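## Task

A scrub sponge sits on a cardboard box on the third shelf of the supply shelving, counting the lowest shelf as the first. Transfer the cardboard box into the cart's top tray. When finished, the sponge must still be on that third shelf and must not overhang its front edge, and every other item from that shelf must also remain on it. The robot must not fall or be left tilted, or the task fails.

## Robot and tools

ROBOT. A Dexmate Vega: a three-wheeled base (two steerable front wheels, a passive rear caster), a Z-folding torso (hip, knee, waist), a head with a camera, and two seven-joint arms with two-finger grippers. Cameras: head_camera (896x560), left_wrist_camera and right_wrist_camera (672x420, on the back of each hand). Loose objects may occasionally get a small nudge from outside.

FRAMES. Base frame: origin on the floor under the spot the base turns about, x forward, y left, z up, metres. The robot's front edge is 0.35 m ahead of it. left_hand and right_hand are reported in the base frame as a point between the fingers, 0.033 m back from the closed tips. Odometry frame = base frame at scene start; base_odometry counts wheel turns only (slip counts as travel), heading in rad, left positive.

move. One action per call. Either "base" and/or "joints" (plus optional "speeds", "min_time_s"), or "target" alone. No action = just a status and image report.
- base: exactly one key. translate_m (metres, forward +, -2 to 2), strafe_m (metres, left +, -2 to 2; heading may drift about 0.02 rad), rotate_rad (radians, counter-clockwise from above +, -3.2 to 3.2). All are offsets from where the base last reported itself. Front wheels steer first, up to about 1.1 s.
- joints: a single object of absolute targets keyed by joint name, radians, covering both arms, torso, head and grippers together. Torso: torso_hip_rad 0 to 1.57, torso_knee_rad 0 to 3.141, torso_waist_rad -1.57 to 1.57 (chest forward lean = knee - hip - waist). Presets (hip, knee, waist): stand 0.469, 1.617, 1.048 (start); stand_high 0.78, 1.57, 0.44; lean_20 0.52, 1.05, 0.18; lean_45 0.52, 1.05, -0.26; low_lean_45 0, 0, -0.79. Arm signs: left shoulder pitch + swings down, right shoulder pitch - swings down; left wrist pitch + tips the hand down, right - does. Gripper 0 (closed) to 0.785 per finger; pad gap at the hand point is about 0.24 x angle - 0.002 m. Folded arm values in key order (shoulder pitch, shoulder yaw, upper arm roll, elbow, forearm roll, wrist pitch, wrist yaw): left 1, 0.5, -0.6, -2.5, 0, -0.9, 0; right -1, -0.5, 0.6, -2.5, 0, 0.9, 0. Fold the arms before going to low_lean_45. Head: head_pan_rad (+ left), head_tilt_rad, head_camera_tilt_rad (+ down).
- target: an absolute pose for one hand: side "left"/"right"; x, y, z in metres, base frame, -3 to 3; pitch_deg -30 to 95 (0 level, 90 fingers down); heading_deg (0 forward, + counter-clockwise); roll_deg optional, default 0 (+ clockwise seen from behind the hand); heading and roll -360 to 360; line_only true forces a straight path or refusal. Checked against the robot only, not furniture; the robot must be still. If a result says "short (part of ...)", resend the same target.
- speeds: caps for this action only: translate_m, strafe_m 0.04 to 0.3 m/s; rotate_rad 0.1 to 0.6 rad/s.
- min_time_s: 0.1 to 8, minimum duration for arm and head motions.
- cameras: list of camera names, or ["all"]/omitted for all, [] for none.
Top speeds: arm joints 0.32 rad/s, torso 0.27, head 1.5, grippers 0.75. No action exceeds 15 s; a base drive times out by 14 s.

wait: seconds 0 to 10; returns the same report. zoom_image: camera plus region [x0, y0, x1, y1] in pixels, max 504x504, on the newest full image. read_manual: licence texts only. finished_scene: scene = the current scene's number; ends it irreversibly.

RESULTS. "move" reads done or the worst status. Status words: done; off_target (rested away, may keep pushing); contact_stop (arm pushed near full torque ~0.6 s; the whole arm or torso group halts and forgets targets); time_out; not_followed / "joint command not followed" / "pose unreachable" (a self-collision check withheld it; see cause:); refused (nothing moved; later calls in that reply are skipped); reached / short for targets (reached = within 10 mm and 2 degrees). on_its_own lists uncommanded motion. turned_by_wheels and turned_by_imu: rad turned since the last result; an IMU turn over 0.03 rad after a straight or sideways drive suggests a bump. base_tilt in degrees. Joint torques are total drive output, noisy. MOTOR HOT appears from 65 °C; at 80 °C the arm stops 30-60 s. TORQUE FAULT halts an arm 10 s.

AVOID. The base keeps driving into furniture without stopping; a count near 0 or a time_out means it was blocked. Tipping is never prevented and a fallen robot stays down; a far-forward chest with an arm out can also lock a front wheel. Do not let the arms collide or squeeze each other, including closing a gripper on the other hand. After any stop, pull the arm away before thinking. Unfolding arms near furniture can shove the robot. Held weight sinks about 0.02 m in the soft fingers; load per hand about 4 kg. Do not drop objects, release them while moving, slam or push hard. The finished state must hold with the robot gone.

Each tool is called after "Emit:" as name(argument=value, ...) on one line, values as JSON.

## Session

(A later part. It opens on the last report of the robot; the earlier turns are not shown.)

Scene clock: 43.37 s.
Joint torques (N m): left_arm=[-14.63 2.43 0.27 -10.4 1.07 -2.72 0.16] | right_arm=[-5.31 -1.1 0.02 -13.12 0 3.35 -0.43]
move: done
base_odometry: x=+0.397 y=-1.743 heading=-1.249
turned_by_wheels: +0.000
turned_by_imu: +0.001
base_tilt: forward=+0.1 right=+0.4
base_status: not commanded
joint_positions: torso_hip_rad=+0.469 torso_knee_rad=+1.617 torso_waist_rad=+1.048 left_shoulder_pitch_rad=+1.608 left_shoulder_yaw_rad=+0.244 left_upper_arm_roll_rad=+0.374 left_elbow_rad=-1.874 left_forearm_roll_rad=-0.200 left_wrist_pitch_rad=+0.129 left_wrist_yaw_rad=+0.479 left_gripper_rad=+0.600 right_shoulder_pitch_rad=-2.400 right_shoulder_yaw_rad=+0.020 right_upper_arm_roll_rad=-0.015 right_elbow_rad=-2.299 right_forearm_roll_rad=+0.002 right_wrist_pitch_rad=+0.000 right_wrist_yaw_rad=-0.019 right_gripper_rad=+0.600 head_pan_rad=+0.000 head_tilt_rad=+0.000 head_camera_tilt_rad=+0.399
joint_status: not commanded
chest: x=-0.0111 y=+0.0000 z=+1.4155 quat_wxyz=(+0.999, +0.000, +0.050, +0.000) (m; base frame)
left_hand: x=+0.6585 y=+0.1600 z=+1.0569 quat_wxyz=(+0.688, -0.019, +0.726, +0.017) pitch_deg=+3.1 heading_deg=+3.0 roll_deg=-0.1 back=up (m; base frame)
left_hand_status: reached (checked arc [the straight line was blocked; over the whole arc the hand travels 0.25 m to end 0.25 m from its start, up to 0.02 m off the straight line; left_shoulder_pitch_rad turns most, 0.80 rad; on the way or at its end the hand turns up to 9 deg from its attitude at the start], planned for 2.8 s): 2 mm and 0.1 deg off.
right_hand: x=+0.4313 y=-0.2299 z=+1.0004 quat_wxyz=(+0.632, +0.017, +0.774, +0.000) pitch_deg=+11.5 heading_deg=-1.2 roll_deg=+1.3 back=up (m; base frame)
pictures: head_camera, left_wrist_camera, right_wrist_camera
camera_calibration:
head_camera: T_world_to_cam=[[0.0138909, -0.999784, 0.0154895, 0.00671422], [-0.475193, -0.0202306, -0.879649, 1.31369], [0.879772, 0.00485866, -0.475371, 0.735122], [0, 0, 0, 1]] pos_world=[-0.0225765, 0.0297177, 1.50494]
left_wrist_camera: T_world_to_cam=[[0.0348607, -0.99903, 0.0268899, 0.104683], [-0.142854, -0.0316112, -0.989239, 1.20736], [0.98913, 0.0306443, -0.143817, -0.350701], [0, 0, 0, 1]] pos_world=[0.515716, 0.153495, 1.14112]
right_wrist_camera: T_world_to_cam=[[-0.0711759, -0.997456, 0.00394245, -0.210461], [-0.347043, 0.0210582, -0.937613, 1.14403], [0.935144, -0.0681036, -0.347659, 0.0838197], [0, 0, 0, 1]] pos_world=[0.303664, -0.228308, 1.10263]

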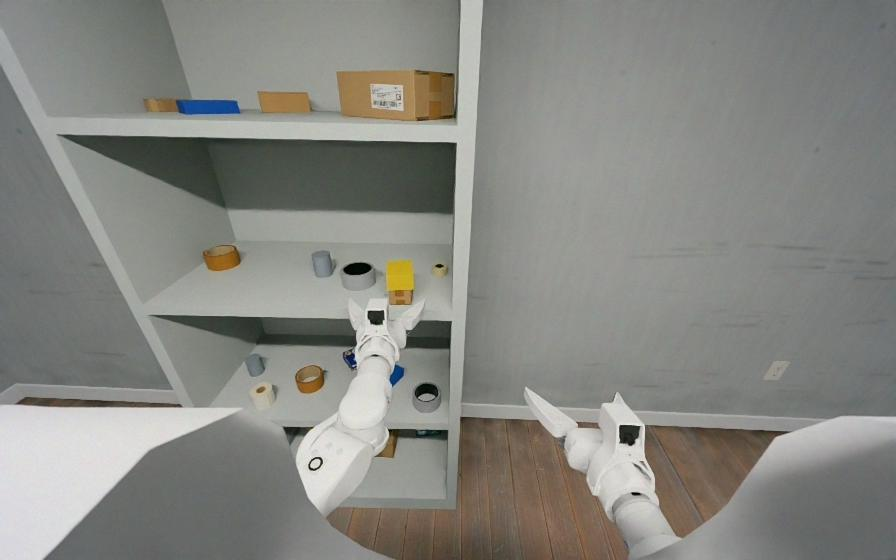

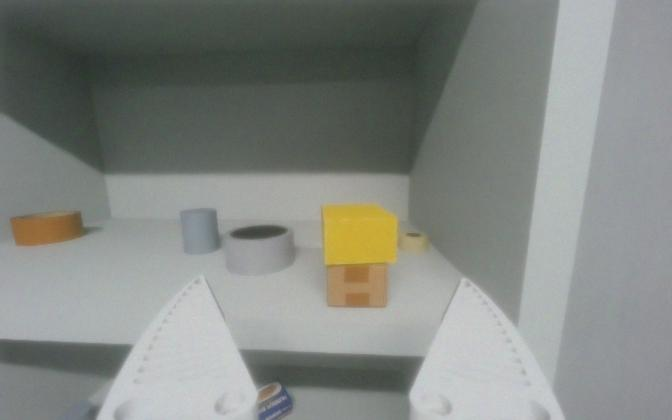

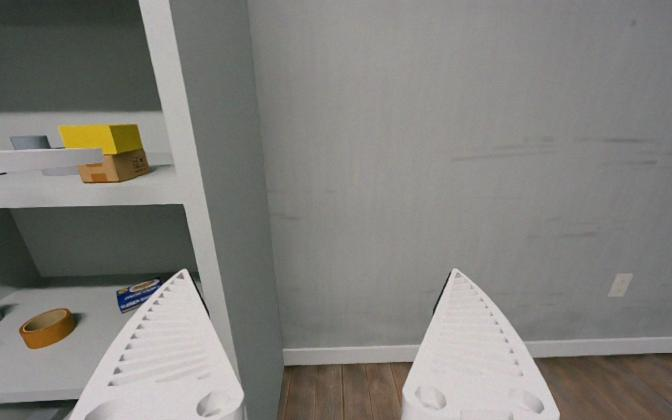

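Emit:
move(target={"side":"left","x":0.815,"y":0.14,"z":1.065,"pitch_deg":2,"heading_deg":4,"line_only":true}, cameras=["head_camera","left_wrist_camera"])

Emit:
zoom_image(camera="head_camera", region=[300, 220, 480, 340])

Scene clock: 48.33 s.
Joint torques (N m): left_arm=[-26.3 -6.05 1.02 -9.53 0.77 -3.59 -0.07] | right_arm=[-8.06 -2.12 0.12 -12.33 -0.27 3.1 -0.11]
move: done
base_odometry: x=+0.397 y=-1.743 heading=-1.249
turned_by_wheels: +0.000
turned_by_imu: +0.001
base_tilt: forward=+0.2 right=+0.3
base_status: not commanded
joint_positions: torso_hip_rad=+0.469 torso_knee_rad=+1.617 torso_waist_rad=+1.048 left_shoulder_pitch_rad=+1.111 left_shoulder_yaw_rad=+0.058 left_upper_arm_roll_rad=+0.402 left_elbow_rad=-1.183 left_forearm_roll_rad=-0.204 left_wrist_pitch_rad=-0.040 left_wrist_yaw_rad=+0.417 left_gripper_rad=+0.600 right_shoulder_pitch_rad=-2.400 right_shoulder_yaw_rad=+0.020 right_upper_arm_roll_rad=-0.015 right_elbow_rad=-2.299 right_forearm_roll_rad=+0.002 right_wrist_pitch_rad=+0.000 right_wrist_yaw_rad=-0.019 right_gripper_rad=+0.600 head_pan_rad=+0.000 head_tilt_rad=+0.000 head_camera_tilt_rad=+0.399
joint_status: not commanded
chest: x=-0.0111 y=+0.0000 z=+1.4155 quat_wxyz=(+0.999, +0.000, +0.050, +0.000) (m; base frame)
left_hand: x=+0.8139 y=+0.1404 z=+1.0643 quat_wxyz=(+0.694, -0.025, +0.719, +0.024) pitch_deg=+2.1 heading_deg=+4.0 roll_deg=+0.0 back=up (m; base frame)
left_hand_status: reached (straight line, planned for 2.5 s): 1 mm and 0.1 deg off.
right_hand: x=+0.4313 y=-0.2299 z=+1.0004 quat_wxyz=(+0.632, +0.017, +0.774, +0.000) pitch_deg=+11.5 heading_deg=-1.2 roll_deg=+1.3 back=up (m; base frame)
pictures: head_camera, left_wrist_camera
camera_calibration:
head_camera: T_world_to_cam=[[0.0138909, -0.999784, 0.0154895, 0.00671422], [-0.475193, -0.0202306, -0.879649, 1.31369], [0.879772, 0.00485866, -0.475371, 0.735122], [0, 0, 0, 1]] pos_world=[-0.0225765, 0.0297177, 1.50494]
left_wrist_camera: T_world_to_cam=[[0.0528651, -0.998296, 0.0246922, 0.0670876], [-0.12466, -0.0311308, -0.991711, 1.22402], [0.99079, 0.0493487, -0.126093, -0.525616], [0, 0, 0, 1]] pos_world=[0.669815, 0.131016, 1.14594]

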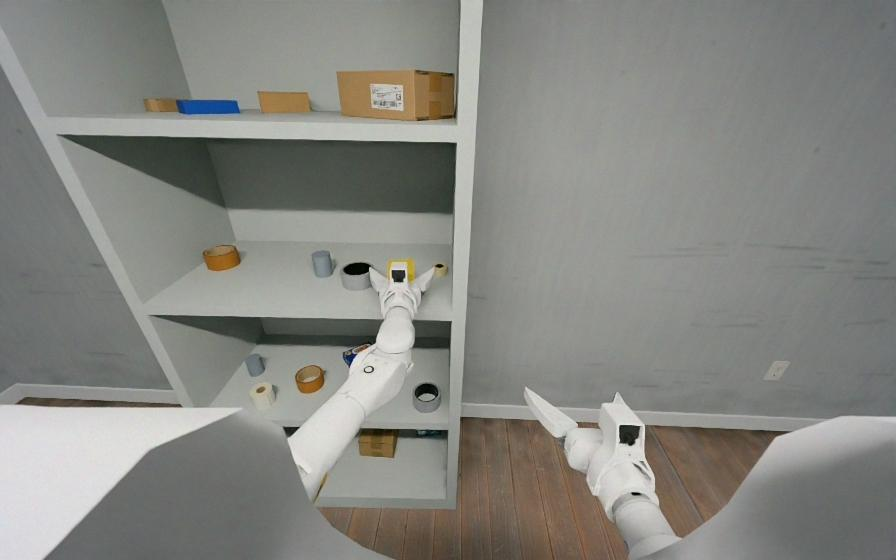

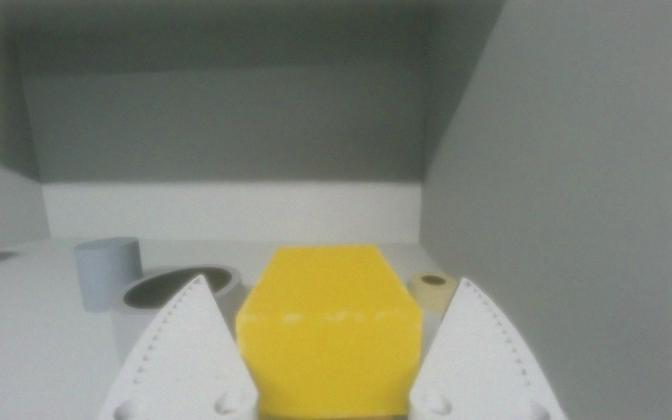

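Scaled by 2.800 from the camera's 896x560 image, which has a finer 960x600 frame.

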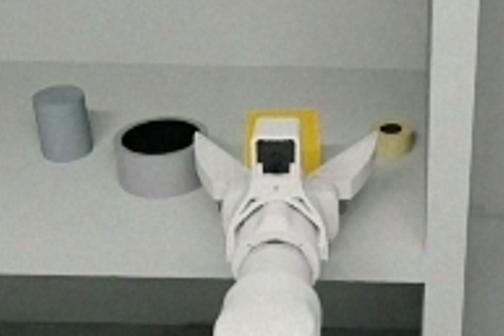

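Emit:
move(joints={"left_gripper_rad": 0.24}, cameras=["left_wrist_camera"])

Emit:
move(target={"side":"left","x":0.805,"y":0.145,"z":1.125,"pitch_deg":2,"heading_deg":4,"line_only":true}, cameras=["head_camera","left_wrist_camera"])

Scene clock: 49.60 s.
Joint torques (N m): left_arm=[-24.68 -7.29 0.99 -8.81 0.89 -3.33 -0.21] | right_arm=[-6.81 0.81 0.75 -13.85 -0.14 3.34 -0.2]
move: done
base_odometry: x=+0.397 y=-1.743 heading=-1.249
turned_by_wheels: +0.000
turned_by_imu: +0.000
base_tilt: forward=+0.1 right=+0.3
base_status: not commanded
joint_positions: torso_hip_rad=+0.469 torso_knee_rad=+1.617 torso_waist_rad=+1.048 left_shoulder_pitch_rad=+1.108 left_shoulder_yaw_rad=+0.057 left_upper_arm_roll_rad=+0.402 left_elbow_rad=-1.178 left_forearm_roll_rad=-0.204 left_wrist_pitch_rad=-0.042 left_wrist_yaw_rad=+0.416 left_gripper_rad=+0.241 right_shoulder_pitch_rad=-2.400 right_shoulder_yaw_rad=+0.020 right_upper_arm_roll_rad=-0.015 right_elbow_rad=-2.299 right_forearm_roll_rad=+0.002 right_wrist_pitch_rad=+0.000 right_wrist_yaw_rad=-0.019 right_gripper_rad=+0.600 head_pan_rad=+0.000 head_tilt_rad=+0.000 head_camera_tilt_rad=+0.399
joint_status: all done
chest: x=-0.0111 y=+0.0000 z=+1.4155 quat_wxyz=(+0.999, +0.000, +0.050, +0.000) (m; base frame)
left_hand: x=+0.8148 y=+0.1402 z=+1.0646 quat_wxyz=(+0.694, -0.025, +0.719, +0.024) pitch_deg=+2.0 heading_deg=+4.0 roll_deg=+0.0 back=up (m; base frame)
right_hand: x=+0.4313 y=-0.2299 z=+1.0004 quat_wxyz=(+0.632, +0.017, +0.774, +0.000) pitch_deg=+11.5 heading_deg=-1.2 roll_deg=+1.3 back=up (m; base frame)
pictures: left_wrist_camera
camera_calibration:
left_wrist_camera: T_world_to_cam=[[0.0528543, -0.998296, 0.0247094, 0.0668258], [-0.124351, -0.031131, -0.99175, 1.22425], [0.99083, 0.0493456, -0.125784, -0.526741], [0, 0, 0, 1]] pos_world=[0.670615, 0.130816, 1.14624]

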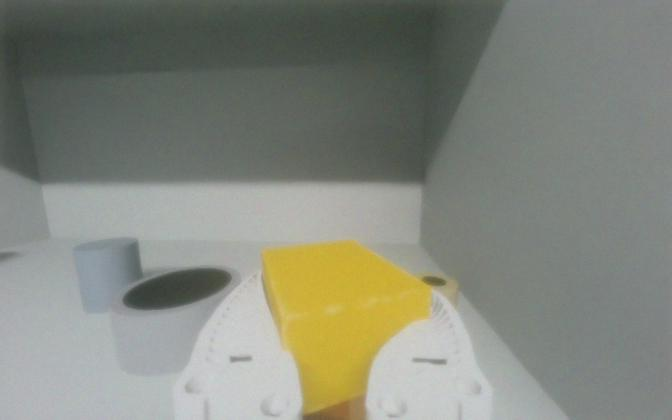

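Scene clock: 52.40 s.
Joint torques (N m): left_arm=[-18.38 0.43 -3.95 -11.54 0.92 -3.15 0.34] | right_arm=[-6.44 -0.58 0.2 -13.17 -0.15 3.92 0.13]
move: done
base_odometry: x=+0.397 y=-1.743 heading=-1.249
turned_by_wheels: +0.000
turned_by_imu: +0.001
base_tilt: forward=+0.2 right=+0.3
base_status: not commanded
joint_positions: torso_hip_rad=+0.469 torso_knee_rad=+1.617 torso_waist_rad=+1.048 left_shoulder_pitch_rad=+1.156 left_shoulder_yaw_rad=+0.102 left_upper_arm_roll_rad=+0.378 left_elbow_rad=-1.484 left_forearm_roll_rad=-0.224 left_wrist_pitch_rad=+0.202 left_wrist_yaw_rad=+0.443 left_gripper_rad=+0.241 right_shoulder_pitch_rad=-2.400 right_shoulder_yaw_rad=+0.020 right_upper_arm_roll_rad=-0.015 right_elbow_rad=-2.299 right_forearm_roll_rad=+0.002 right_wrist_pitch_rad=+0.000 right_wrist_yaw_rad=-0.019 right_gripper_rad=+0.600 head_pan_rad=+0.000 head_tilt_rad=+0.000 head_camera_tilt_rad=+0.399
joint_status: not commanded
chest: x=-0.0111 y=+0.0000 z=+1.4155 quat_wxyz=(+0.999, +0.000, +0.050, +0.000) (m; base frame)
left_hand: x=+0.8052 y=+0.1447 z=+1.1235 quat_wxyz=(+0.694, -0.025, +0.719, +0.024) pitch_deg=+2.0 heading_deg=+4.0 roll_deg=+0.0 back=up (m; base frame)
left_hand_status: reached (straight line, planned for 1.3 s): 2 mm and 0.0 deg off.
right_hand: x=+0.4313 y=-0.2299 z=+1.0004 quat_wxyz=(+0.632, +0.017, +0.774, +0.000) pitch_deg=+11.5 heading_deg=-1.2 roll_deg=+1.3 back=up (m; base frame)
pictures: head_camera, left_wrist_camera
camera_calibration:
head_camera: T_world_to_cam=[[0.0138909, -0.999784, 0.0154895, 0.00671422], [-0.475193, -0.0202306, -0.879649, 1.31369], [0.879772, 0.00485866, -0.475371, 0.735122], [0, 0, 0, 1]] pos_world=[-0.0225765, 0.0297177, 1.50494]
left_wrist_camera: T_world_to_cam=[[0.05239, -0.998314, 0.0249795, 0.070448], [-0.124354, -0.031341, -0.991743, 1.28165], [0.990854, 0.0488511, -0.125786, -0.510093], [0, 0, 0, 1]] pos_world=[0.661115, 0.135416, 1.20514]

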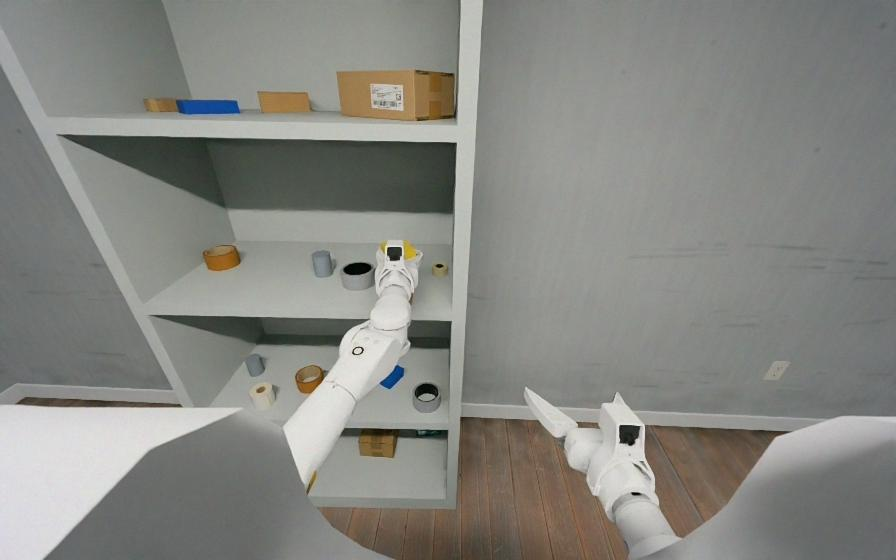

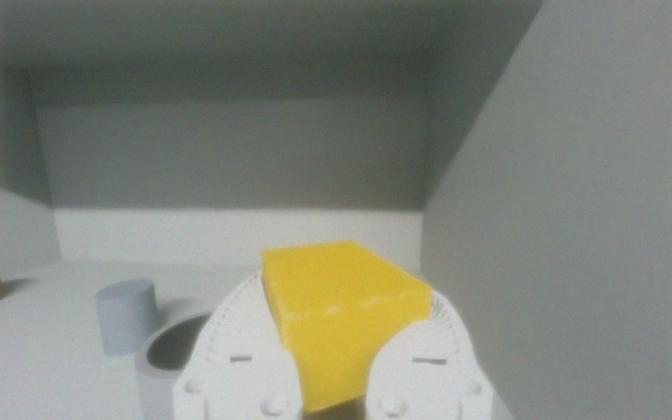

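Emit:
move(target={"side":"left","x":0.79,"y":0.44,"z":1.11,"pitch_deg":9,"heading_deg":8}, cameras=[])

Emit:
move(target={"side":"left","x":0.80,"y":0.44,"z":1.042,"pitch_deg":9,"heading_deg":8,"line_only":true}, cameras=["head_camera","left_wrist_camera","right_wrist_camera"])

Emit:
zoom_image(camera="head_camera", region=[200, 220, 470, 400])

Scene clock: 56.83 s.
Joint torques (N m): left_arm=[-17.52 14.18 -8.68 -7.53 0.06 -3.4 -0.18] | right_arm=[-5.7 -0.19 0.04 -13.2 -0.14 3.51 -0.46]
move: done
base_odometry: x=+0.397 y=-1.743 heading=-1.249
turned_by_wheels: +0.000
turned_by_imu: +0.001
base_tilt: forward=+0.2 right=+0.4
base_status: not commanded
joint_positions: torso_hip_rad=+0.469 torso_knee_rad=+1.617 torso_waist_rad=+1.048 left_shoulder_pitch_rad=+1.231 left_shoulder_yaw_rad=+0.474 left_upper_arm_roll_rad=-0.022 left_elbow_rad=-1.526 left_forearm_roll_rad=-0.480 left_wrist_pitch_rad=+0.365 left_wrist_yaw_rad=+0.102 left_gripper_rad=+0.241 right_shoulder_pitch_rad=-2.400 right_shoulder_yaw_rad=+0.020 right_upper_arm_roll_rad=-0.015 right_elbow_rad=-2.299 right_forearm_roll_rad=+0.002 right_wrist_pitch_rad=+0.000 right_wrist_yaw_rad=-0.019 right_gripper_rad=+0.600 head_pan_rad=+0.000 head_tilt_rad=+0.000 head_camera_tilt_rad=+0.399
joint_status: not commanded
chest: x=-0.0111 y=+0.0000 z=+1.4155 quat_wxyz=(+0.999, +0.000, +0.050, +0.000) (m; base frame)
left_hand: x=+0.7905 y=+0.4357 z=+1.1088 quat_wxyz=(+0.648, -0.053, +0.759, +0.045) pitch_deg=+9.0 heading_deg=+7.9 roll_deg=+0.0 back=up (m; base frame)
left_hand_status: reached (straight line, planned for 1.7 s): 4 mm and 0.1 deg off.
right_hand: x=+0.4313 y=-0.2299 z=+1.0004 quat_wxyz=(+0.632, +0.017, +0.774, +0.000) pitch_deg=+11.5 heading_deg=-1.2 roll_deg=+1.3 back=up (m; base frame)
pictures: none
No camera images: "cameras" was empty.

Scene clock: 59.53 s.
Joint torques (N m): left_arm=[-23.85 8.11 -2.82 -9.28 0.27 -3.78 -0.01] | right_arm=[-7.26 -0.88 1.21 -13.05 0.12 3.73 -0.12]
move: done
base_odometry: x=+0.397 y=-1.743 heading=-1.249
turned_by_wheels: +0.000
turned_by_imu: +0.001
base_tilt: forward=+0.2 right=+0.3
base_status: not commanded
joint_positions: torso_hip_rad=+0.469 torso_knee_rad=+1.617 torso_waist_rad=+1.048 left_shoulder_pitch_rad=+1.184 left_shoulder_yaw_rad=+0.422 left_upper_arm_roll_rad=+0.031 left_elbow_rad=-1.242 left_forearm_roll_rad=-0.419 left_wrist_pitch_rad=+0.131 left_wrist_yaw_rad=+0.034 left_gripper_rad=+0.241 right_shoulder_pitch_rad=-2.400 right_shoulder_yaw_rad=+0.020 right_upper_arm_roll_rad=-0.015 right_elbow_rad=-2.299 right_forearm_roll_rad=+0.002 right_wrist_pitch_rad=+0.000 right_wrist_yaw_rad=-0.019 right_gripper_rad=+0.600 head_pan_rad=+0.000 head_tilt_rad=+0.000 head_camera_tilt_rad=+0.399
joint_status: not commanded
chest: x=-0.0111 y=+0.0000 z=+1.4155 quat_wxyz=(+0.999, +0.000, +0.050, +0.000) (m; base frame)
left_hand: x=+0.7997 y=+0.4401 z=+1.0427 quat_wxyz=(+0.647, -0.053, +0.759, +0.045) pitch_deg=+9.1 heading_deg=+8.0 roll_deg=+0.0 back=up (m; base frame)
left_hand_status: reached (straight line, planned for 1.2 s): 1 mm and 0.1 deg off.
right_hand: x=+0.4313 y=-0.2299 z=+1.0004 quat_wxyz=(+0.632, +0.017, +0.774, +0.000) pitch_deg=+11.5 heading_deg=-1.2 roll_deg=+1.3 back=up (m; base frame)
pictures: head_camera, left_wrist_camera, right_wrist_camera
camera_calibration:
head_camera: T_world_to_cam=[[0.0138909, -0.999784, 0.0154895, 0.00671422], [-0.475193, -0.0202306, -0.879649, 1.31369], [0.879772, 0.00485866, -0.475371, 0.735122], [0, 0, 0, 1]] pos_world=[-0.0225765, 0.0297177, 1.50494]
left_wrist_camera: T_world_to_cam=[[0.125558, -0.991716, 0.0271105, 0.304046], [-0.240781, -0.0569714, -0.968906, 1.2907], [0.962424, 0.115126, -0.24594, -0.410385], [0, 0, 0, 1]] pos_world=[0.667564, 0.422307, 1.14139]
right_wrist_camera: T_world_to_cam=[[-0.0711759, -0.997456, 0.00394245, -0.210461], [-0.347043, 0.0210582, -0.937613, 1.14403], [0.935144, -0.0681036, -0.347659, 0.0838197], [0, 0, 0, 1]] pos_world=[0.303664, -0.228308, 1.10263]

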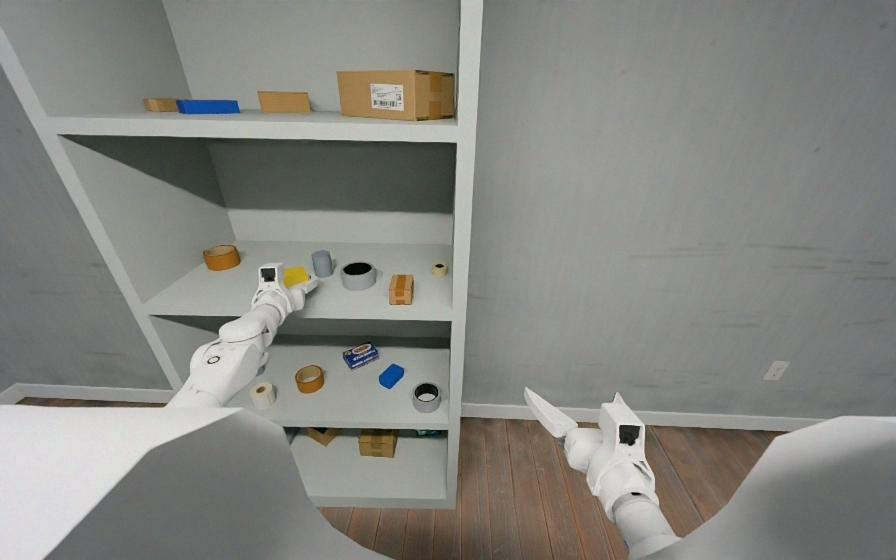

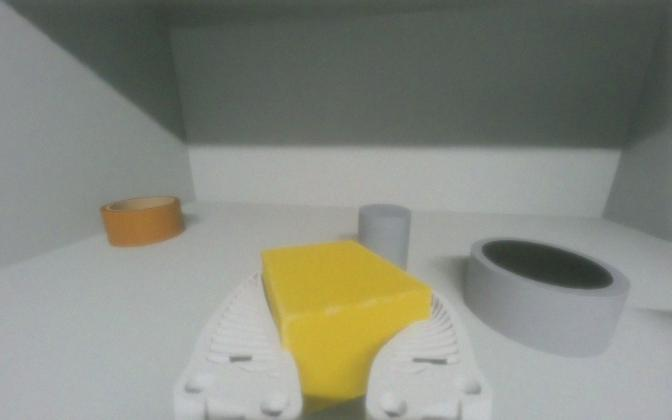

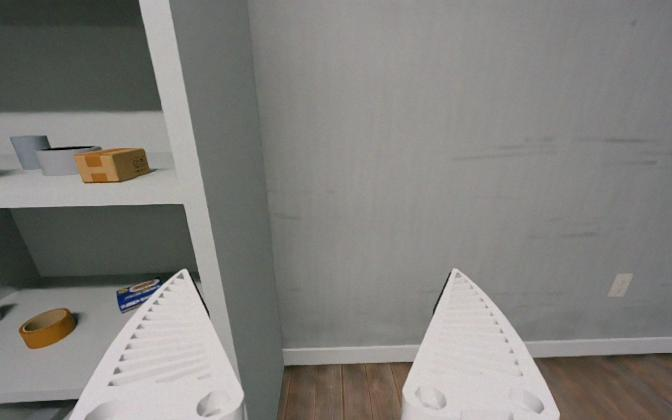

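Scaled by 1.867 from the camera's 896x560 image, which has a finer 960x600 frame.

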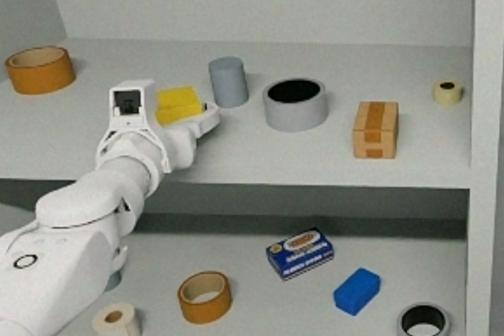

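Emit:
move(target={"side":"left","x":0.80,"y":0.44,"z":1.022,"pitch_deg":6,"heading_deg":8,"line_only":true}, cameras=["head_camera","left_wrist_camera"])

Emit:
zoom_image(camera="head_camera", region=[200, 220, 470, 400])

Scene clock: 62.23 s.
Joint torques (N m): left_arm=[-24.11 7.36 -1.82 -9.49 0.08 -4.24 0.07] | right_arm=[-6.42 -1.86 0.39 -13.08 -0.45 2.98 -0.05]
move: done
base_odometry: x=+0.397 y=-1.743 heading=-1.249
turned_by_wheels: +0.000
turned_by_imu: +0.001
base_tilt: forward=+0.1 right=+0.4
base_status: not commanded
joint_positions: torso_hip_rad=+0.469 torso_knee_rad=+1.617 torso_waist_rad=+1.048 left_shoulder_pitch_rad=+1.152 left_shoulder_yaw_rad=+0.382 left_upper_arm_roll_rad=+0.050 left_elbow_rad=-1.052 left_forearm_roll_rad=-0.384 left_wrist_pitch_rad=-0.075 left_wrist_yaw_rad=-0.008 left_gripper_rad=+0.241 right_shoulder_pitch_rad=-2.400 right_shoulder_yaw_rad=+0.020 right_upper_arm_roll_rad=-0.015 right_elbow_rad=-2.299 right_forearm_roll_rad=+0.002 right_wrist_pitch_rad=+0.000 right_wrist_yaw_rad=-0.019 right_gripper_rad=+0.600 head_pan_rad=+0.000 head_tilt_rad=+0.000 head_camera_tilt_rad=+0.399
joint_status: not commanded
chest: x=-0.0111 y=+0.0000 z=+1.4155 quat_wxyz=(+0.999, +0.000, +0.050, +0.000) (m; base frame)
left_hand: x=+0.7999 y=+0.4403 z=+1.0220 quat_wxyz=(+0.667, -0.052, +0.742, +0.047) pitch_deg=+6.1 heading_deg=+8.0 roll_deg=+0.0 back=up (m; base frame)
left_hand_status: reached (straight line, planned for 1.0 s): 0 mm and 0.1 deg off.
right_hand: x=+0.4313 y=-0.2299 z=+1.0004 quat_wxyz=(+0.632, +0.017, +0.774, +0.000) pitch_deg=+11.5 heading_deg=-1.2 roll_deg=+1.3 back=up (m; base frame)
pictures: head_camera, left_wrist_camera
camera_calibration:
head_camera: T_world_to_cam=[[0.0138909, -0.999784, 0.0154895, 0.00671422], [-0.475193, -0.0202306, -0.879649, 1.31369], [0.879772, 0.00485866, -0.475371, 0.735122], [0, 0, 0, 1]] pos_world=[-0.0225765, 0.0297177, 1.50494]
left_wrist_camera: T_world_to_cam=[[0.124299, -0.991895, 0.0263432, 0.306545], [-0.191554, -0.0500373, -0.980206, 1.2397], [0.973579, 0.116793, -0.196221, -0.476167], [0, 0, 0, 1]] pos_world=[0.662953, 0.421705, 1.11366]

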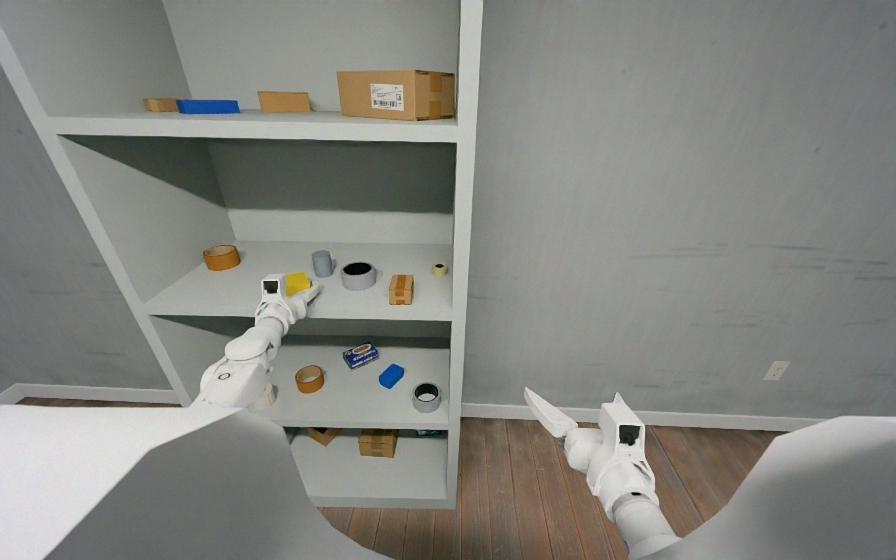

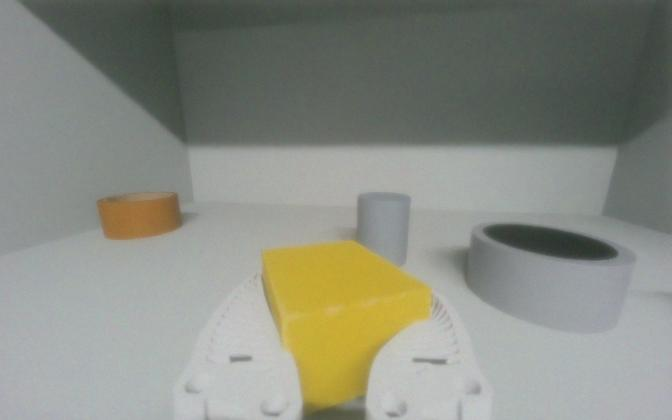

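Scaled by 1.867 from the camera's 896x560 image, which has a finer 960x600 frame.

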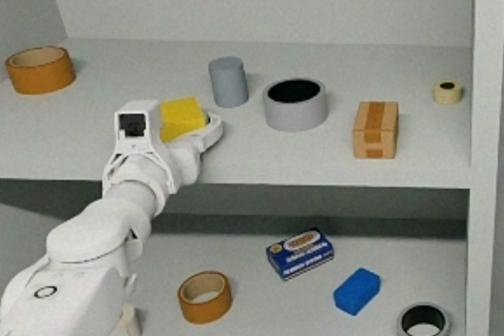

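Emit:
move(target={"side":"left","x":0.80,"y":0.44,"z":1.008,"pitch_deg":6,"heading_deg":8,"line_only":true}, cameras=["left_wrist_camera"])

Scene clock: 64.53 s.
Joint torques (N m): left_arm=[-17.04 2.39 2.04 -3.84 0.34 0.4 -0.44] | right_arm=[-6.01 -2.28 0.37 -12.47 0.02 3.09 -0.27]
move: done
base_odometry: x=+0.397 y=-1.743 heading=-1.249
turned_by_wheels: +0.000
turned_by_imu: +0.001
base_tilt: forward=+0.1 right=+0.4
base_status: not commanded
joint_positions: torso_hip_rad=+0.469 torso_knee_rad=+1.617 torso_waist_rad=+1.048 left_shoulder_pitch_rad=+1.128 left_shoulder_yaw_rad=+0.366 left_upper_arm_roll_rad=+0.058 left_elbow_rad=-0.964 left_forearm_roll_rad=-0.373 left_wrist_pitch_rad=-0.141 left_wrist_yaw_rad=-0.025 left_gripper_rad=+0.241 right_shoulder_pitch_rad=-2.400 right_shoulder_yaw_rad=+0.020 right_upper_arm_roll_rad=-0.015 right_elbow_rad=-2.299 right_forearm_roll_rad=+0.002 right_wrist_pitch_rad=+0.000 right_wrist_yaw_rad=-0.019 right_gripper_rad=+0.600 head_pan_rad=+0.000 head_tilt_rad=+0.000 head_camera_tilt_rad=+0.399
joint_status: not commanded
chest: x=-0.0112 y=+0.0000 z=+1.4155 quat_wxyz=(+0.999, +0.000, +0.050, +0.000) (m; base frame)
left_hand: x=+0.7999 y=+0.4404 z=+1.0094 quat_wxyz=(+0.668, -0.052, +0.741, +0.047) pitch_deg=+6.0 heading_deg=+8.0 roll_deg=+0.0 back=up (m; base frame)
left_hand_status: reached (straight line, planned for 0.6 s): 1 mm and 0.1 deg off.
right_hand: x=+0.4312 y=-0.2299 z=+1.0005 quat_wxyz=(+0.633, +0.017, +0.774, +0.000) pitch_deg=+11.5 heading_deg=-1.2 roll_deg=+1.3 back=up (m; base frame)
pictures: left_wrist_camera
camera_calibration:
left_wrist_camera: T_world_to_cam=[[0.124301, -0.991898, 0.0262112, 0.307071], [-0.18847, -0.0495371, -0.980829, 1.22534], [0.974181, 0.116978, -0.193101, -0.482335], [0, 0, 0, 1]] pos_world=[0.662652, 0.421705, 1.10066]

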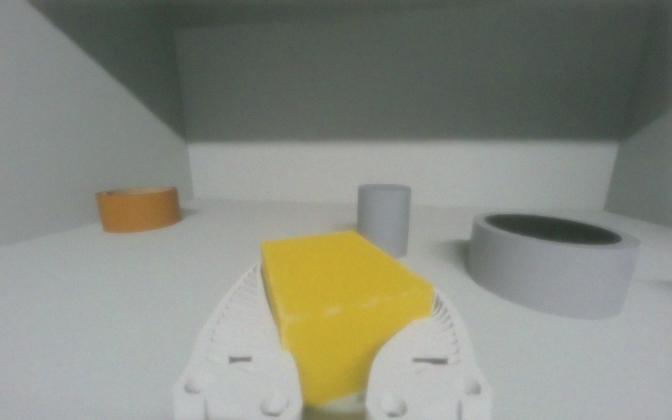

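Emit:
move(joints={"left_gripper_rad": 0.42}, cameras=[])

Emit:
move(target={"side":"left","x":0.67,"y":0.40,"z":1.03,"pitch_deg":10,"heading_deg":8,"line_only":true}, cameras=["left_wrist_camera","head_camera"])

Emit:
move(target={"side":"left","x":0.66,"y":0.142,"z":1.05,"pitch_deg":12,"heading_deg":0}, cameras=["left_wrist_camera","head_camera"])

Emit:
zoom_image(camera="head_camera", region=[200, 220, 470, 400])

Scene clock: 66.33 s.
Joint torques (N m): left_arm=[-18.04 9.11 -2.86 -6.58 0.03 -1.52 0.92] | right_arm=[-6.63 0.9 0.73 -13.3 0.23 3.6 -0.21]
move: done
base_odometry: x=+0.397 y=-1.743 heading=-1.249
turned_by_wheels: +0.000
turned_by_imu: +0.000
base_tilt: forward=+0.1 right=+0.3
base_status: not commanded
joint_positions: torso_hip_rad=+0.469 torso_knee_rad=+1.617 torso_waist_rad=+1.048 left_shoulder_pitch_rad=+1.127 left_shoulder_yaw_rad=+0.365 left_upper_arm_roll_rad=+0.059 left_elbow_rad=-0.958 left_forearm_roll_rad=-0.373 left_wrist_pitch_rad=-0.144 left_wrist_yaw_rad=-0.027 left_gripper_rad=+0.420 right_shoulder_pitch_rad=-2.400 right_shoulder_yaw_rad=+0.020 right_upper_arm_roll_rad=-0.015 right_elbow_rad=-2.299 right_forearm_roll_rad=+0.002 right_wrist_pitch_rad=+0.000 right_wrist_yaw_rad=-0.019 right_gripper_rad=+0.600 head_pan_rad=+0.000 head_tilt_rad=+0.000 head_camera_tilt_rad=+0.399
joint_status: all done
chest: x=-0.0113 y=+0.0000 z=+1.4155 quat_wxyz=(+0.999, +0.000, +0.050, +0.000) (m; base frame)
left_hand: x=+0.7999 y=+0.4398 z=+1.0083 quat_wxyz=(+0.668, -0.052, +0.741, +0.047) pitch_deg=+6.0 heading_deg=+8.0 roll_deg=+0.0 back=up (m; base frame)
right_hand: x=+0.4312 y=-0.2299 z=+1.0005 quat_wxyz=(+0.633, +0.017, +0.774, +0.000) pitch_deg=+11.5 heading_deg=-1.2 roll_deg=+1.3 back=up (m; base frame)
pictures: none
No camera images: "cameras" was empty.

Scene clock: 70.93 s.
Joint torques (N m): left_arm=[-9.48 13.11 -8.62 -10.97 0.37 -3.45 0.17] | right_arm=[-7.92 -0.96 0.05 -13.25 -0.5 3.69 -0.01]
move: done
base_odometry: x=+0.397 y=-1.743 heading=-1.249
turned_by_wheels: +0.000
turned_by_imu: +0.001
base_tilt: forward=+0.2 right=+0.3
base_status: not commanded
joint_positions: torso_hip_rad=+0.469 torso_knee_rad=+1.617 torso_waist_rad=+1.048 left_shoulder_pitch_rad=+1.654 left_shoulder_yaw_rad=+0.440 left_upper_arm_roll_rad=-0.066 left_elbow_rad=-1.812 left_forearm_roll_rad=-0.478 left_wrist_pitch_rad=+0.235 left_wrist_yaw_rad=+0.189 left_gripper_rad=+0.420 right_shoulder_pitch_rad=-2.400 right_shoulder_yaw_rad=+0.020 right_upper_arm_roll_rad=-0.015 right_elbow_rad=-2.299 right_forearm_roll_rad=+0.002 right_wrist_pitch_rad=+0.000 right_wrist_yaw_rad=-0.019 right_gripper_rad=+0.600 head_pan_rad=+0.000 head_tilt_rad=+0.000 head_camera_tilt_rad=+0.399
joint_status: not commanded
chest: x=-0.0112 y=+0.0000 z=+1.4155 quat_wxyz=(+0.999, +0.000, +0.050, +0.000) (m; base frame)
left_hand: x=+0.6710 y=+0.4002 z=+1.0292 quat_wxyz=(+0.641, -0.054, +0.764, +0.045) pitch_deg=+10.0 heading_deg=+8.0 roll_deg=+0.0 back=up (m; base frame)
left_hand_status: reached (straight line, planned for 3.0 s): 1 mm and 0.0 deg off.
right_hand: x=+0.4312 y=-0.2299 z=+1.0005 quat_wxyz=(+0.633, +0.017, +0.774, +0.000) pitch_deg=+11.5 heading_deg=-1.2 roll_deg=+1.3 back=up (m; base frame)
pictures: head_camera, left_wrist_camera
camera_calibration:
head_camera: T_world_to_cam=[[0.0138884, -0.999783, 0.0154945, 0.00670798], [-0.474997, -0.0202327, -0.879755, 1.31381], [0.879878, 0.00485858, -0.475175, 0.734916], [0, 0, 0, 1]] pos_world=[-0.0226756, 0.0297177, 1.50494]
left_wrist_camera: T_world_to_cam=[[0.125649, -0.991696, 0.0273927, 0.280664], [-0.256825, -0.0591855, -0.964644, 1.25157], [0.958255, 0.114172, -0.262129, -0.265375], [0, 0, 0, 1]] pos_world=[0.540467, 0.382707, 1.13007]

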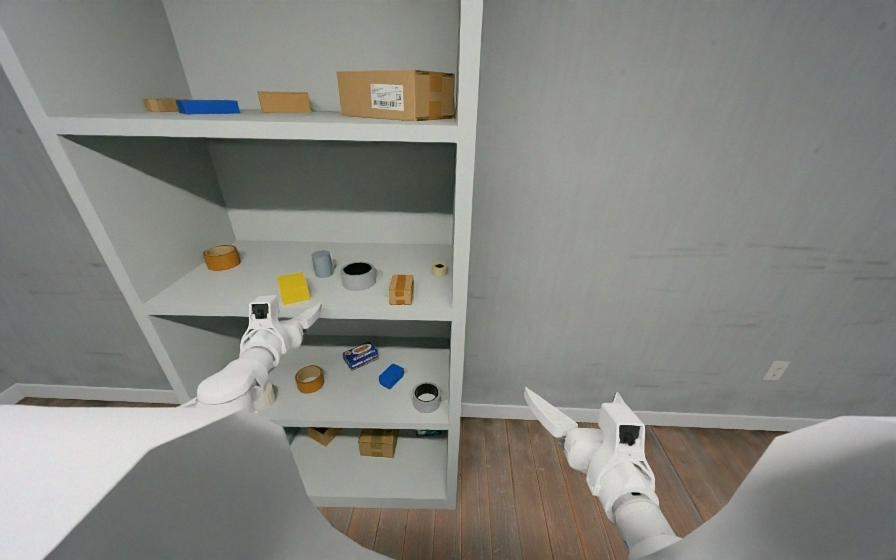

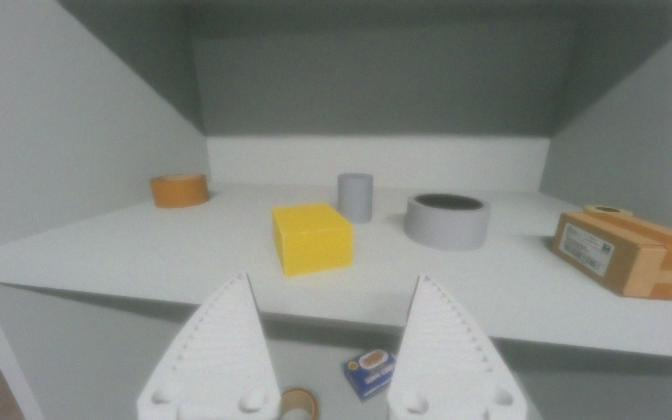

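Scene clock: 74.13 s.
Joint torques (N m): left_arm=[-16.65 -4.25 -0.32 -10.3 1.23 -3.14 0.05] | right_arm=[-6.26 0.78 0.35 -13.63 -0.04 3.5 0.15]
move: done
base_odometry: x=+0.397 y=-1.743 heading=-1.249
turned_by_wheels: +0.000
turned_by_imu: +0.001
base_tilt: forward=+0.1 right=+0.3
base_status: not commanded
joint_positions: torso_hip_rad=+0.469 torso_knee_rad=+1.617 torso_waist_rad=+1.048 left_shoulder_pitch_rad=+1.570 left_shoulder_yaw_rad=+0.255 left_upper_arm_roll_rad=+0.343 left_elbow_rad=-2.034 left_forearm_roll_rad=-0.311 left_wrist_pitch_rad=+0.464 left_wrist_yaw_rad=+0.470 left_gripper_rad=+0.420 right_shoulder_pitch_rad=-2.400 right_shoulder_yaw_rad=+0.020 right_upper_arm_roll_rad=-0.015 right_elbow_rad=-2.299 right_forearm_roll_rad=+0.002 right_wrist_pitch_rad=+0.000 right_wrist_yaw_rad=-0.019 right_gripper_rad=+0.600 head_pan_rad=+0.000 head_tilt_rad=+0.000 head_camera_tilt_rad=+0.399
joint_status: not commanded
chest: x=-0.0112 y=+0.0000 z=+1.4155 quat_wxyz=(+0.999, +0.000, +0.050, +0.000) (m; base frame)
left_hand: x=+0.6602 y=+0.1452 z=+1.0487 quat_wxyz=(+0.629, -0.001, +0.777, +0.001) pitch_deg=+12.1 heading_deg=+0.1 roll_deg=+0.0 back=up (m; base frame)
left_hand_status: reached (straight line, planned for 1.7 s): 3 mm and 0.1 deg off.
right_hand: x=+0.4312 y=-0.2299 z=+1.0005 quat_wxyz=(+0.633, +0.017, +0.774, +0.000) pitch_deg=+11.5 heading_deg=-1.2 roll_deg=+1.3 back=up (m; base frame)
pictures: head_camera, left_wrist_camera
camera_calibration:
head_camera: T_world_to_cam=[[0.0138884, -0.999783, 0.0154945, 0.00670798], [-0.474997, -0.0202327, -0.879755, 1.31381], [0.879878, 0.00485858, -0.475175, 0.734916], [0, 0, 0, 1]] pos_world=[-0.0226756, 0.0297177, 1.50494]
left_wrist_camera: T_world_to_cam=[[-0.0108839, -0.999564, 0.0274626, 0.119665], [-0.296831, -0.0229967, -0.954653, 1.26322], [0.954868, -0.0185421, -0.296451, -0.163341], [0, 0, 0, 1]] pos_world=[0.532234, 0.145634, 1.15423]

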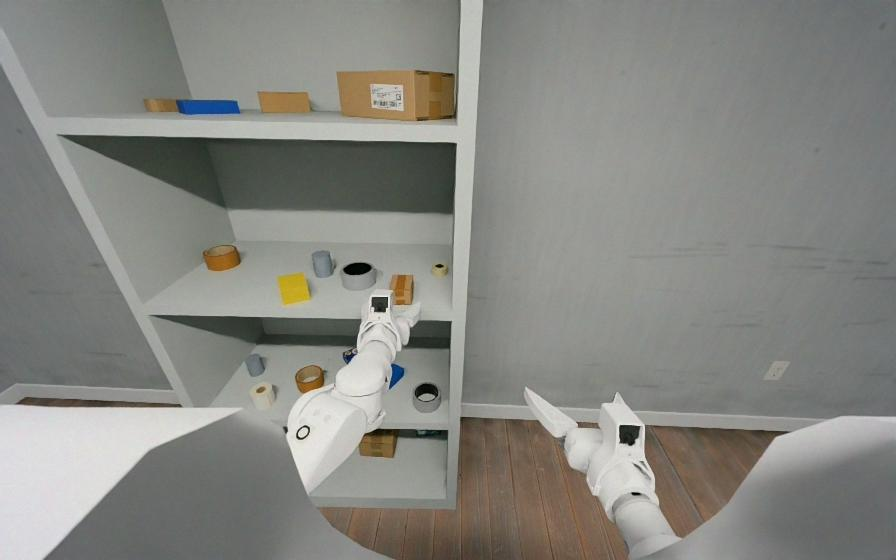

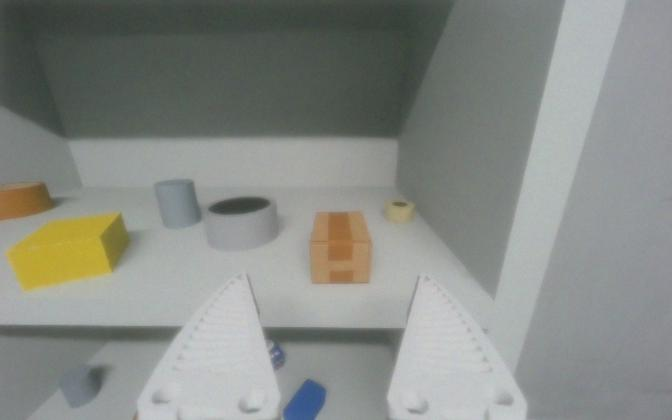

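Scaled by 1.867 from the camera's 896x560 image, which has a finer 960x600 frame.

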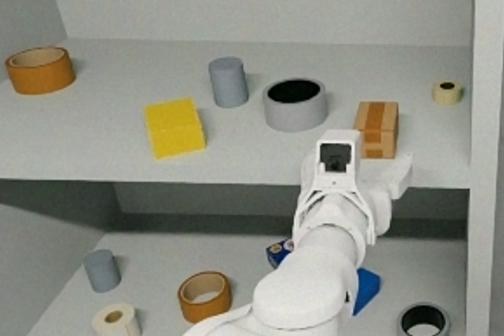

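Emit:
move(target={"side":"left","x":0.805,"y":0.14,"z":1.036,"pitch_deg":12,"heading_deg":0,"line_only":true}, cameras=["left_wrist_camera"])

Emit:
move(joints={"left_gripper_rad": 0.18}, cameras=["left_wrist_camera"])

Emit:
move(target={"side":"left","x":0.79,"y":0.14,"z":1.08,"pitch_deg":12,"heading_deg":0,"line_only":true}, cameras=["left_wrist_camera","head_camera"])

Scene clock: 78.83 s.
Joint torques (N m): left_arm=[-26.76 -4.82 -0.33 -9.18 1.11 -3.82 -0.11] | right_arm=[-7.67 -0.21 -0.46 -12.67 -0.38 2.87 0.07]
move: done
base_odometry: x=+0.397 y=-1.743 heading=-1.249
turned_by_wheels: +0.000
turned_by_imu: +0.001
base_tilt: forward=+0.1 right=+0.3
base_status: not commanded
joint_positions: torso_hip_rad=+0.469 torso_knee_rad=+1.617 torso_waist_rad=+1.048 left_shoulder_pitch_rad=+1.145 left_shoulder_yaw_rad=+0.132 left_upper_arm_roll_rad=+0.369 left_elbow_rad=-1.407 left_forearm_roll_rad=-0.308 left_wrist_pitch_rad=+0.295 left_wrist_yaw_rad=+0.354 left_gripper_rad=+0.420 right_shoulder_pitch_rad=-2.400 right_shoulder_yaw_rad=+0.020 right_upper_arm_roll_rad=-0.015 right_elbow_rad=-2.299 right_forearm_roll_rad=+0.002 right_wrist_pitch_rad=+0.000 right_wrist_yaw_rad=-0.019 right_gripper_rad=+0.600 head_pan_rad=+0.000 head_tilt_rad=+0.000 head_camera_tilt_rad=+0.399
joint_status: not commanded
chest: x=-0.0112 y=+0.0000 z=+1.4155 quat_wxyz=(+0.999, +0.000, +0.050, +0.000) (m; base frame)
left_hand: x=+0.8038 y=+0.1402 z=+1.0354 quat_wxyz=(+0.629, +0.000, +0.777, +0.000) pitch_deg=+12.1 heading_deg=+0.0 roll_deg=+0.0 back=up (m; base frame)
left_hand_status: reached (straight line, planned for 2.3 s): 1 mm and 0.1 deg off.
right_hand: x=+0.4312 y=-0.2299 z=+1.0005 quat_wxyz=(+0.633, +0.017, +0.774, +0.000) pitch_deg=+11.5 heading_deg=-1.2 roll_deg=+1.3 back=up (m; base frame)
pictures: left_wrist_camera
camera_calibration:
left_wrist_camera: T_world_to_cam=[[-0.0123722, -0.999547, 0.0274301, 0.117933], [-0.296769, -0.0225256, -0.954684, 1.29294], [0.954869, -0.0199519, -0.296356, -0.304305], [0, 0, 0, 1]] pos_world=[0.675733, 0.140932, 1.14093]

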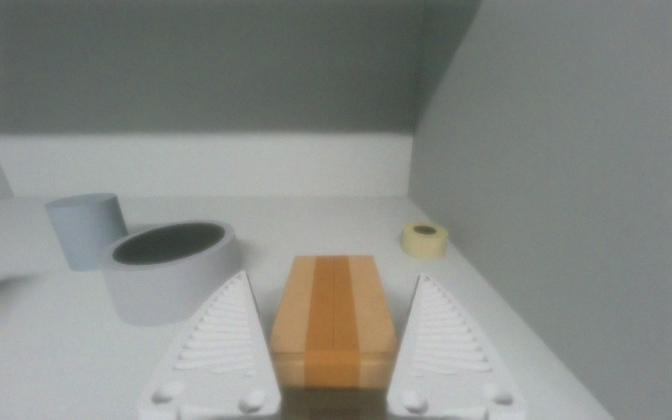

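Scene clock: 79.60 s.
Joint torques (N m): left_arm=[-25.15 -5.39 -0.18 -9.29 1.17 -4.04 -0.07] | right_arm=[-6.2 -1.63 0.04 -13.71 -0.36 2.46 0.05]
move: done
base_odometry: x=+0.397 y=-1.743 heading=-1.249
turned_by_wheels: +0.000
turned_by_imu: +0.000
base_tilt: forward=+0.1 right=+0.4
base_status: not commanded
joint_positions: torso_hip_rad=+0.469 torso_knee_rad=+1.617 torso_waist_rad=+1.048 left_shoulder_pitch_rad=+1.142 left_shoulder_yaw_rad=+0.132 left_upper_arm_roll_rad=+0.369 left_elbow_rad=-1.403 left_forearm_roll_rad=-0.308 left_wrist_pitch_rad=+0.294 left_wrist_yaw_rad=+0.353 left_gripper_rad=+0.180 right_shoulder_pitch_rad=-2.400 right_shoulder_yaw_rad=+0.020 right_upper_arm_roll_rad=-0.015 right_elbow_rad=-2.299 right_forearm_roll_rad=+0.002 right_wrist_pitch_rad=+0.000 right_wrist_yaw_rad=-0.019 right_gripper_rad=+0.600 head_pan_rad=+0.000 head_tilt_rad=+0.000 head_camera_tilt_rad=+0.399
joint_status: all done
chest: x=-0.0112 y=+0.0000 z=+1.4155 quat_wxyz=(+0.999, +0.000, +0.050, +0.000) (m; base frame)
left_hand: x=+0.8046 y=+0.1402 z=+1.0354 quat_wxyz=(+0.629, +0.000, +0.777, +0.000) pitch_deg=+12.1 heading_deg=+0.0 roll_deg=+0.0 back=up (m; base frame)
right_hand: x=+0.4312 y=-0.2299 z=+1.0005 quat_wxyz=(+0.633, +0.017, +0.774, +0.000) pitch_deg=+11.5 heading_deg=-1.2 roll_deg=+1.3 back=up (m; base frame)
pictures: left_wrist_camera
camera_calibration:
left_wrist_camera: T_world_to_cam=[[-0.0124669, -0.999545, 0.0274605, 0.117872], [-0.296741, -0.0225272, -0.954692, 1.29316], [0.954877, -0.0200507, -0.296325, -0.305097], [0, 0, 0, 1]] pos_world=[0.676533, 0.140832, 1.14093]

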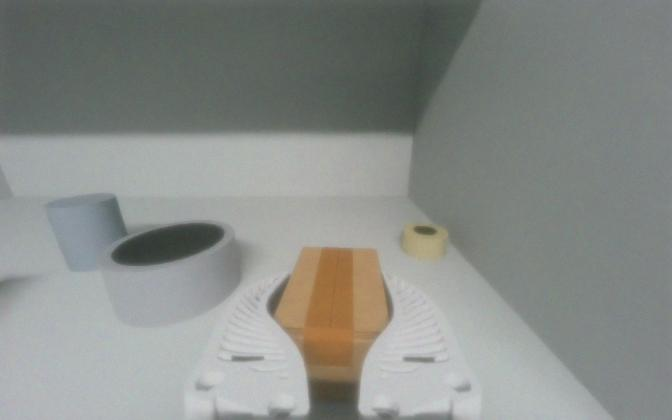

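Scene clock: 82.03 s.
Joint torques (N m): left_arm=[-17.52 2.43 -5.37 -11.73 0.9 -2.94 0.26] | right_arm=[-7.16 -0.15 0.4 -12.43 -0.26 3.18 -0.1]
move: done
base_odometry: x=+0.397 y=-1.743 heading=-1.249
turned_by_wheels: +0.000
turned_by_imu: +0.001
base_tilt: forward=+0.1 right=+0.4
base_status: not commanded
joint_positions: torso_hip_rad=+0.469 torso_knee_rad=+1.617 torso_waist_rad=+1.048 left_shoulder_pitch_rad=+1.177 left_shoulder_yaw_rad=+0.155 left_upper_arm_roll_rad=+0.347 left_elbow_rad=-1.617 left_forearm_roll_rad=-0.332 left_wrist_pitch_rad=+0.464 left_wrist_yaw_rad=+0.394 left_gripper_rad=+0.180 right_shoulder_pitch_rad=-2.400 right_shoulder_yaw_rad=+0.020 right_upper_arm_roll_rad=-0.015 right_elbow_rad=-2.299 right_forearm_roll_rad=+0.002 right_wrist_pitch_rad=+0.000 right_wrist_yaw_rad=-0.019 right_gripper_rad=+0.600 head_pan_rad=+0.000 head_tilt_rad=+0.000 head_camera_tilt_rad=+0.399
joint_status: not commanded
chest: x=-0.0111 y=+0.0000 z=+1.4155 quat_wxyz=(+0.999, +0.000, +0.050, +0.000) (m; base frame)
left_hand: x=+0.7904 y=+0.1398 z=+1.0783 quat_wxyz=(+0.629, +0.000, +0.777, +0.000) pitch_deg=+12.1 heading_deg=+0.0 roll_deg=+0.0 back=up (m; base frame)
left_hand_status: reached (straight line, planned for 1.0 s): 2 mm and 0.1 deg off.
right_hand: x=+0.4312 y=-0.2299 z=+1.0005 quat_wxyz=(+0.633, +0.017, +0.774, +0.000) pitch_deg=+11.5 heading_deg=-1.2 roll_deg=+1.3 back=up (m; base frame)
pictures: head_camera, left_wrist_camera
camera_calibration:
head_camera: T_world_to_cam=[[0.0138895, -0.999784, 0.0154916, 0.00671102], [-0.475116, -0.0202313, -0.87969, 1.31375], [0.879813, 0.00485816, -0.475294, 0.735007], [0, 0, 0, 1]] pos_world=[-0.0225762, 0.0297177, 1.50494]
left_wrist_camera: T_world_to_cam=[[-0.0128489, -0.999537, 0.0275867, 0.116419], [-0.296659, -0.0225362, -0.954718, 1.32988], [0.954897, -0.0204509, -0.296232, -0.278896], [0, 0, 0, 1]] pos_world=[0.662333, 0.140632, 1.18383]

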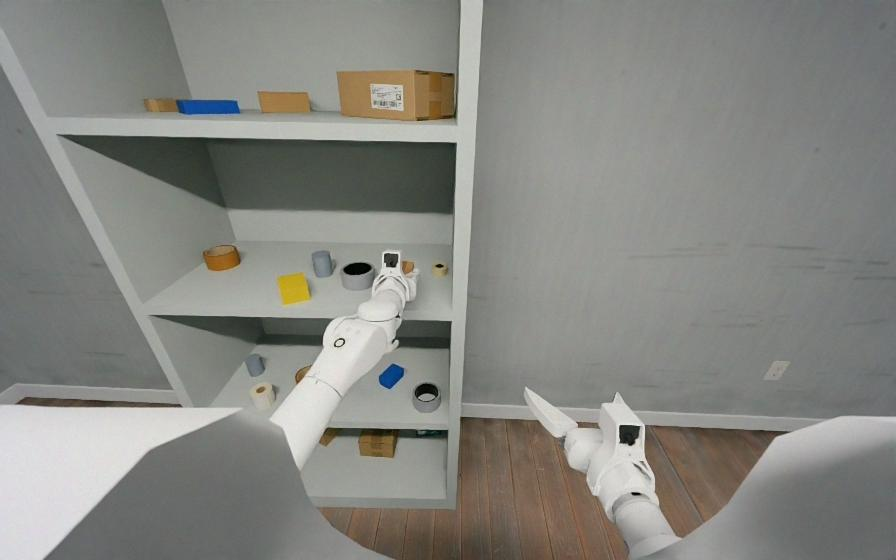

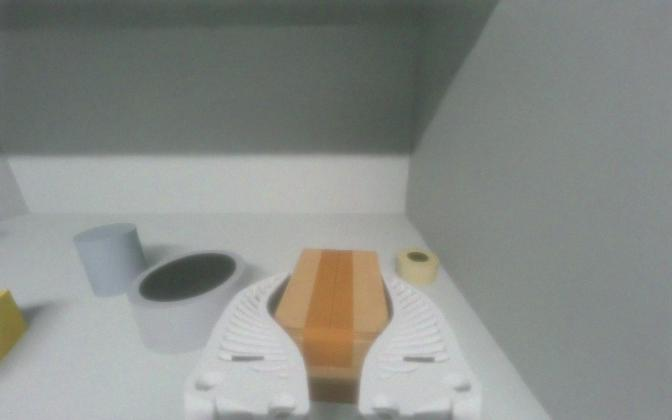

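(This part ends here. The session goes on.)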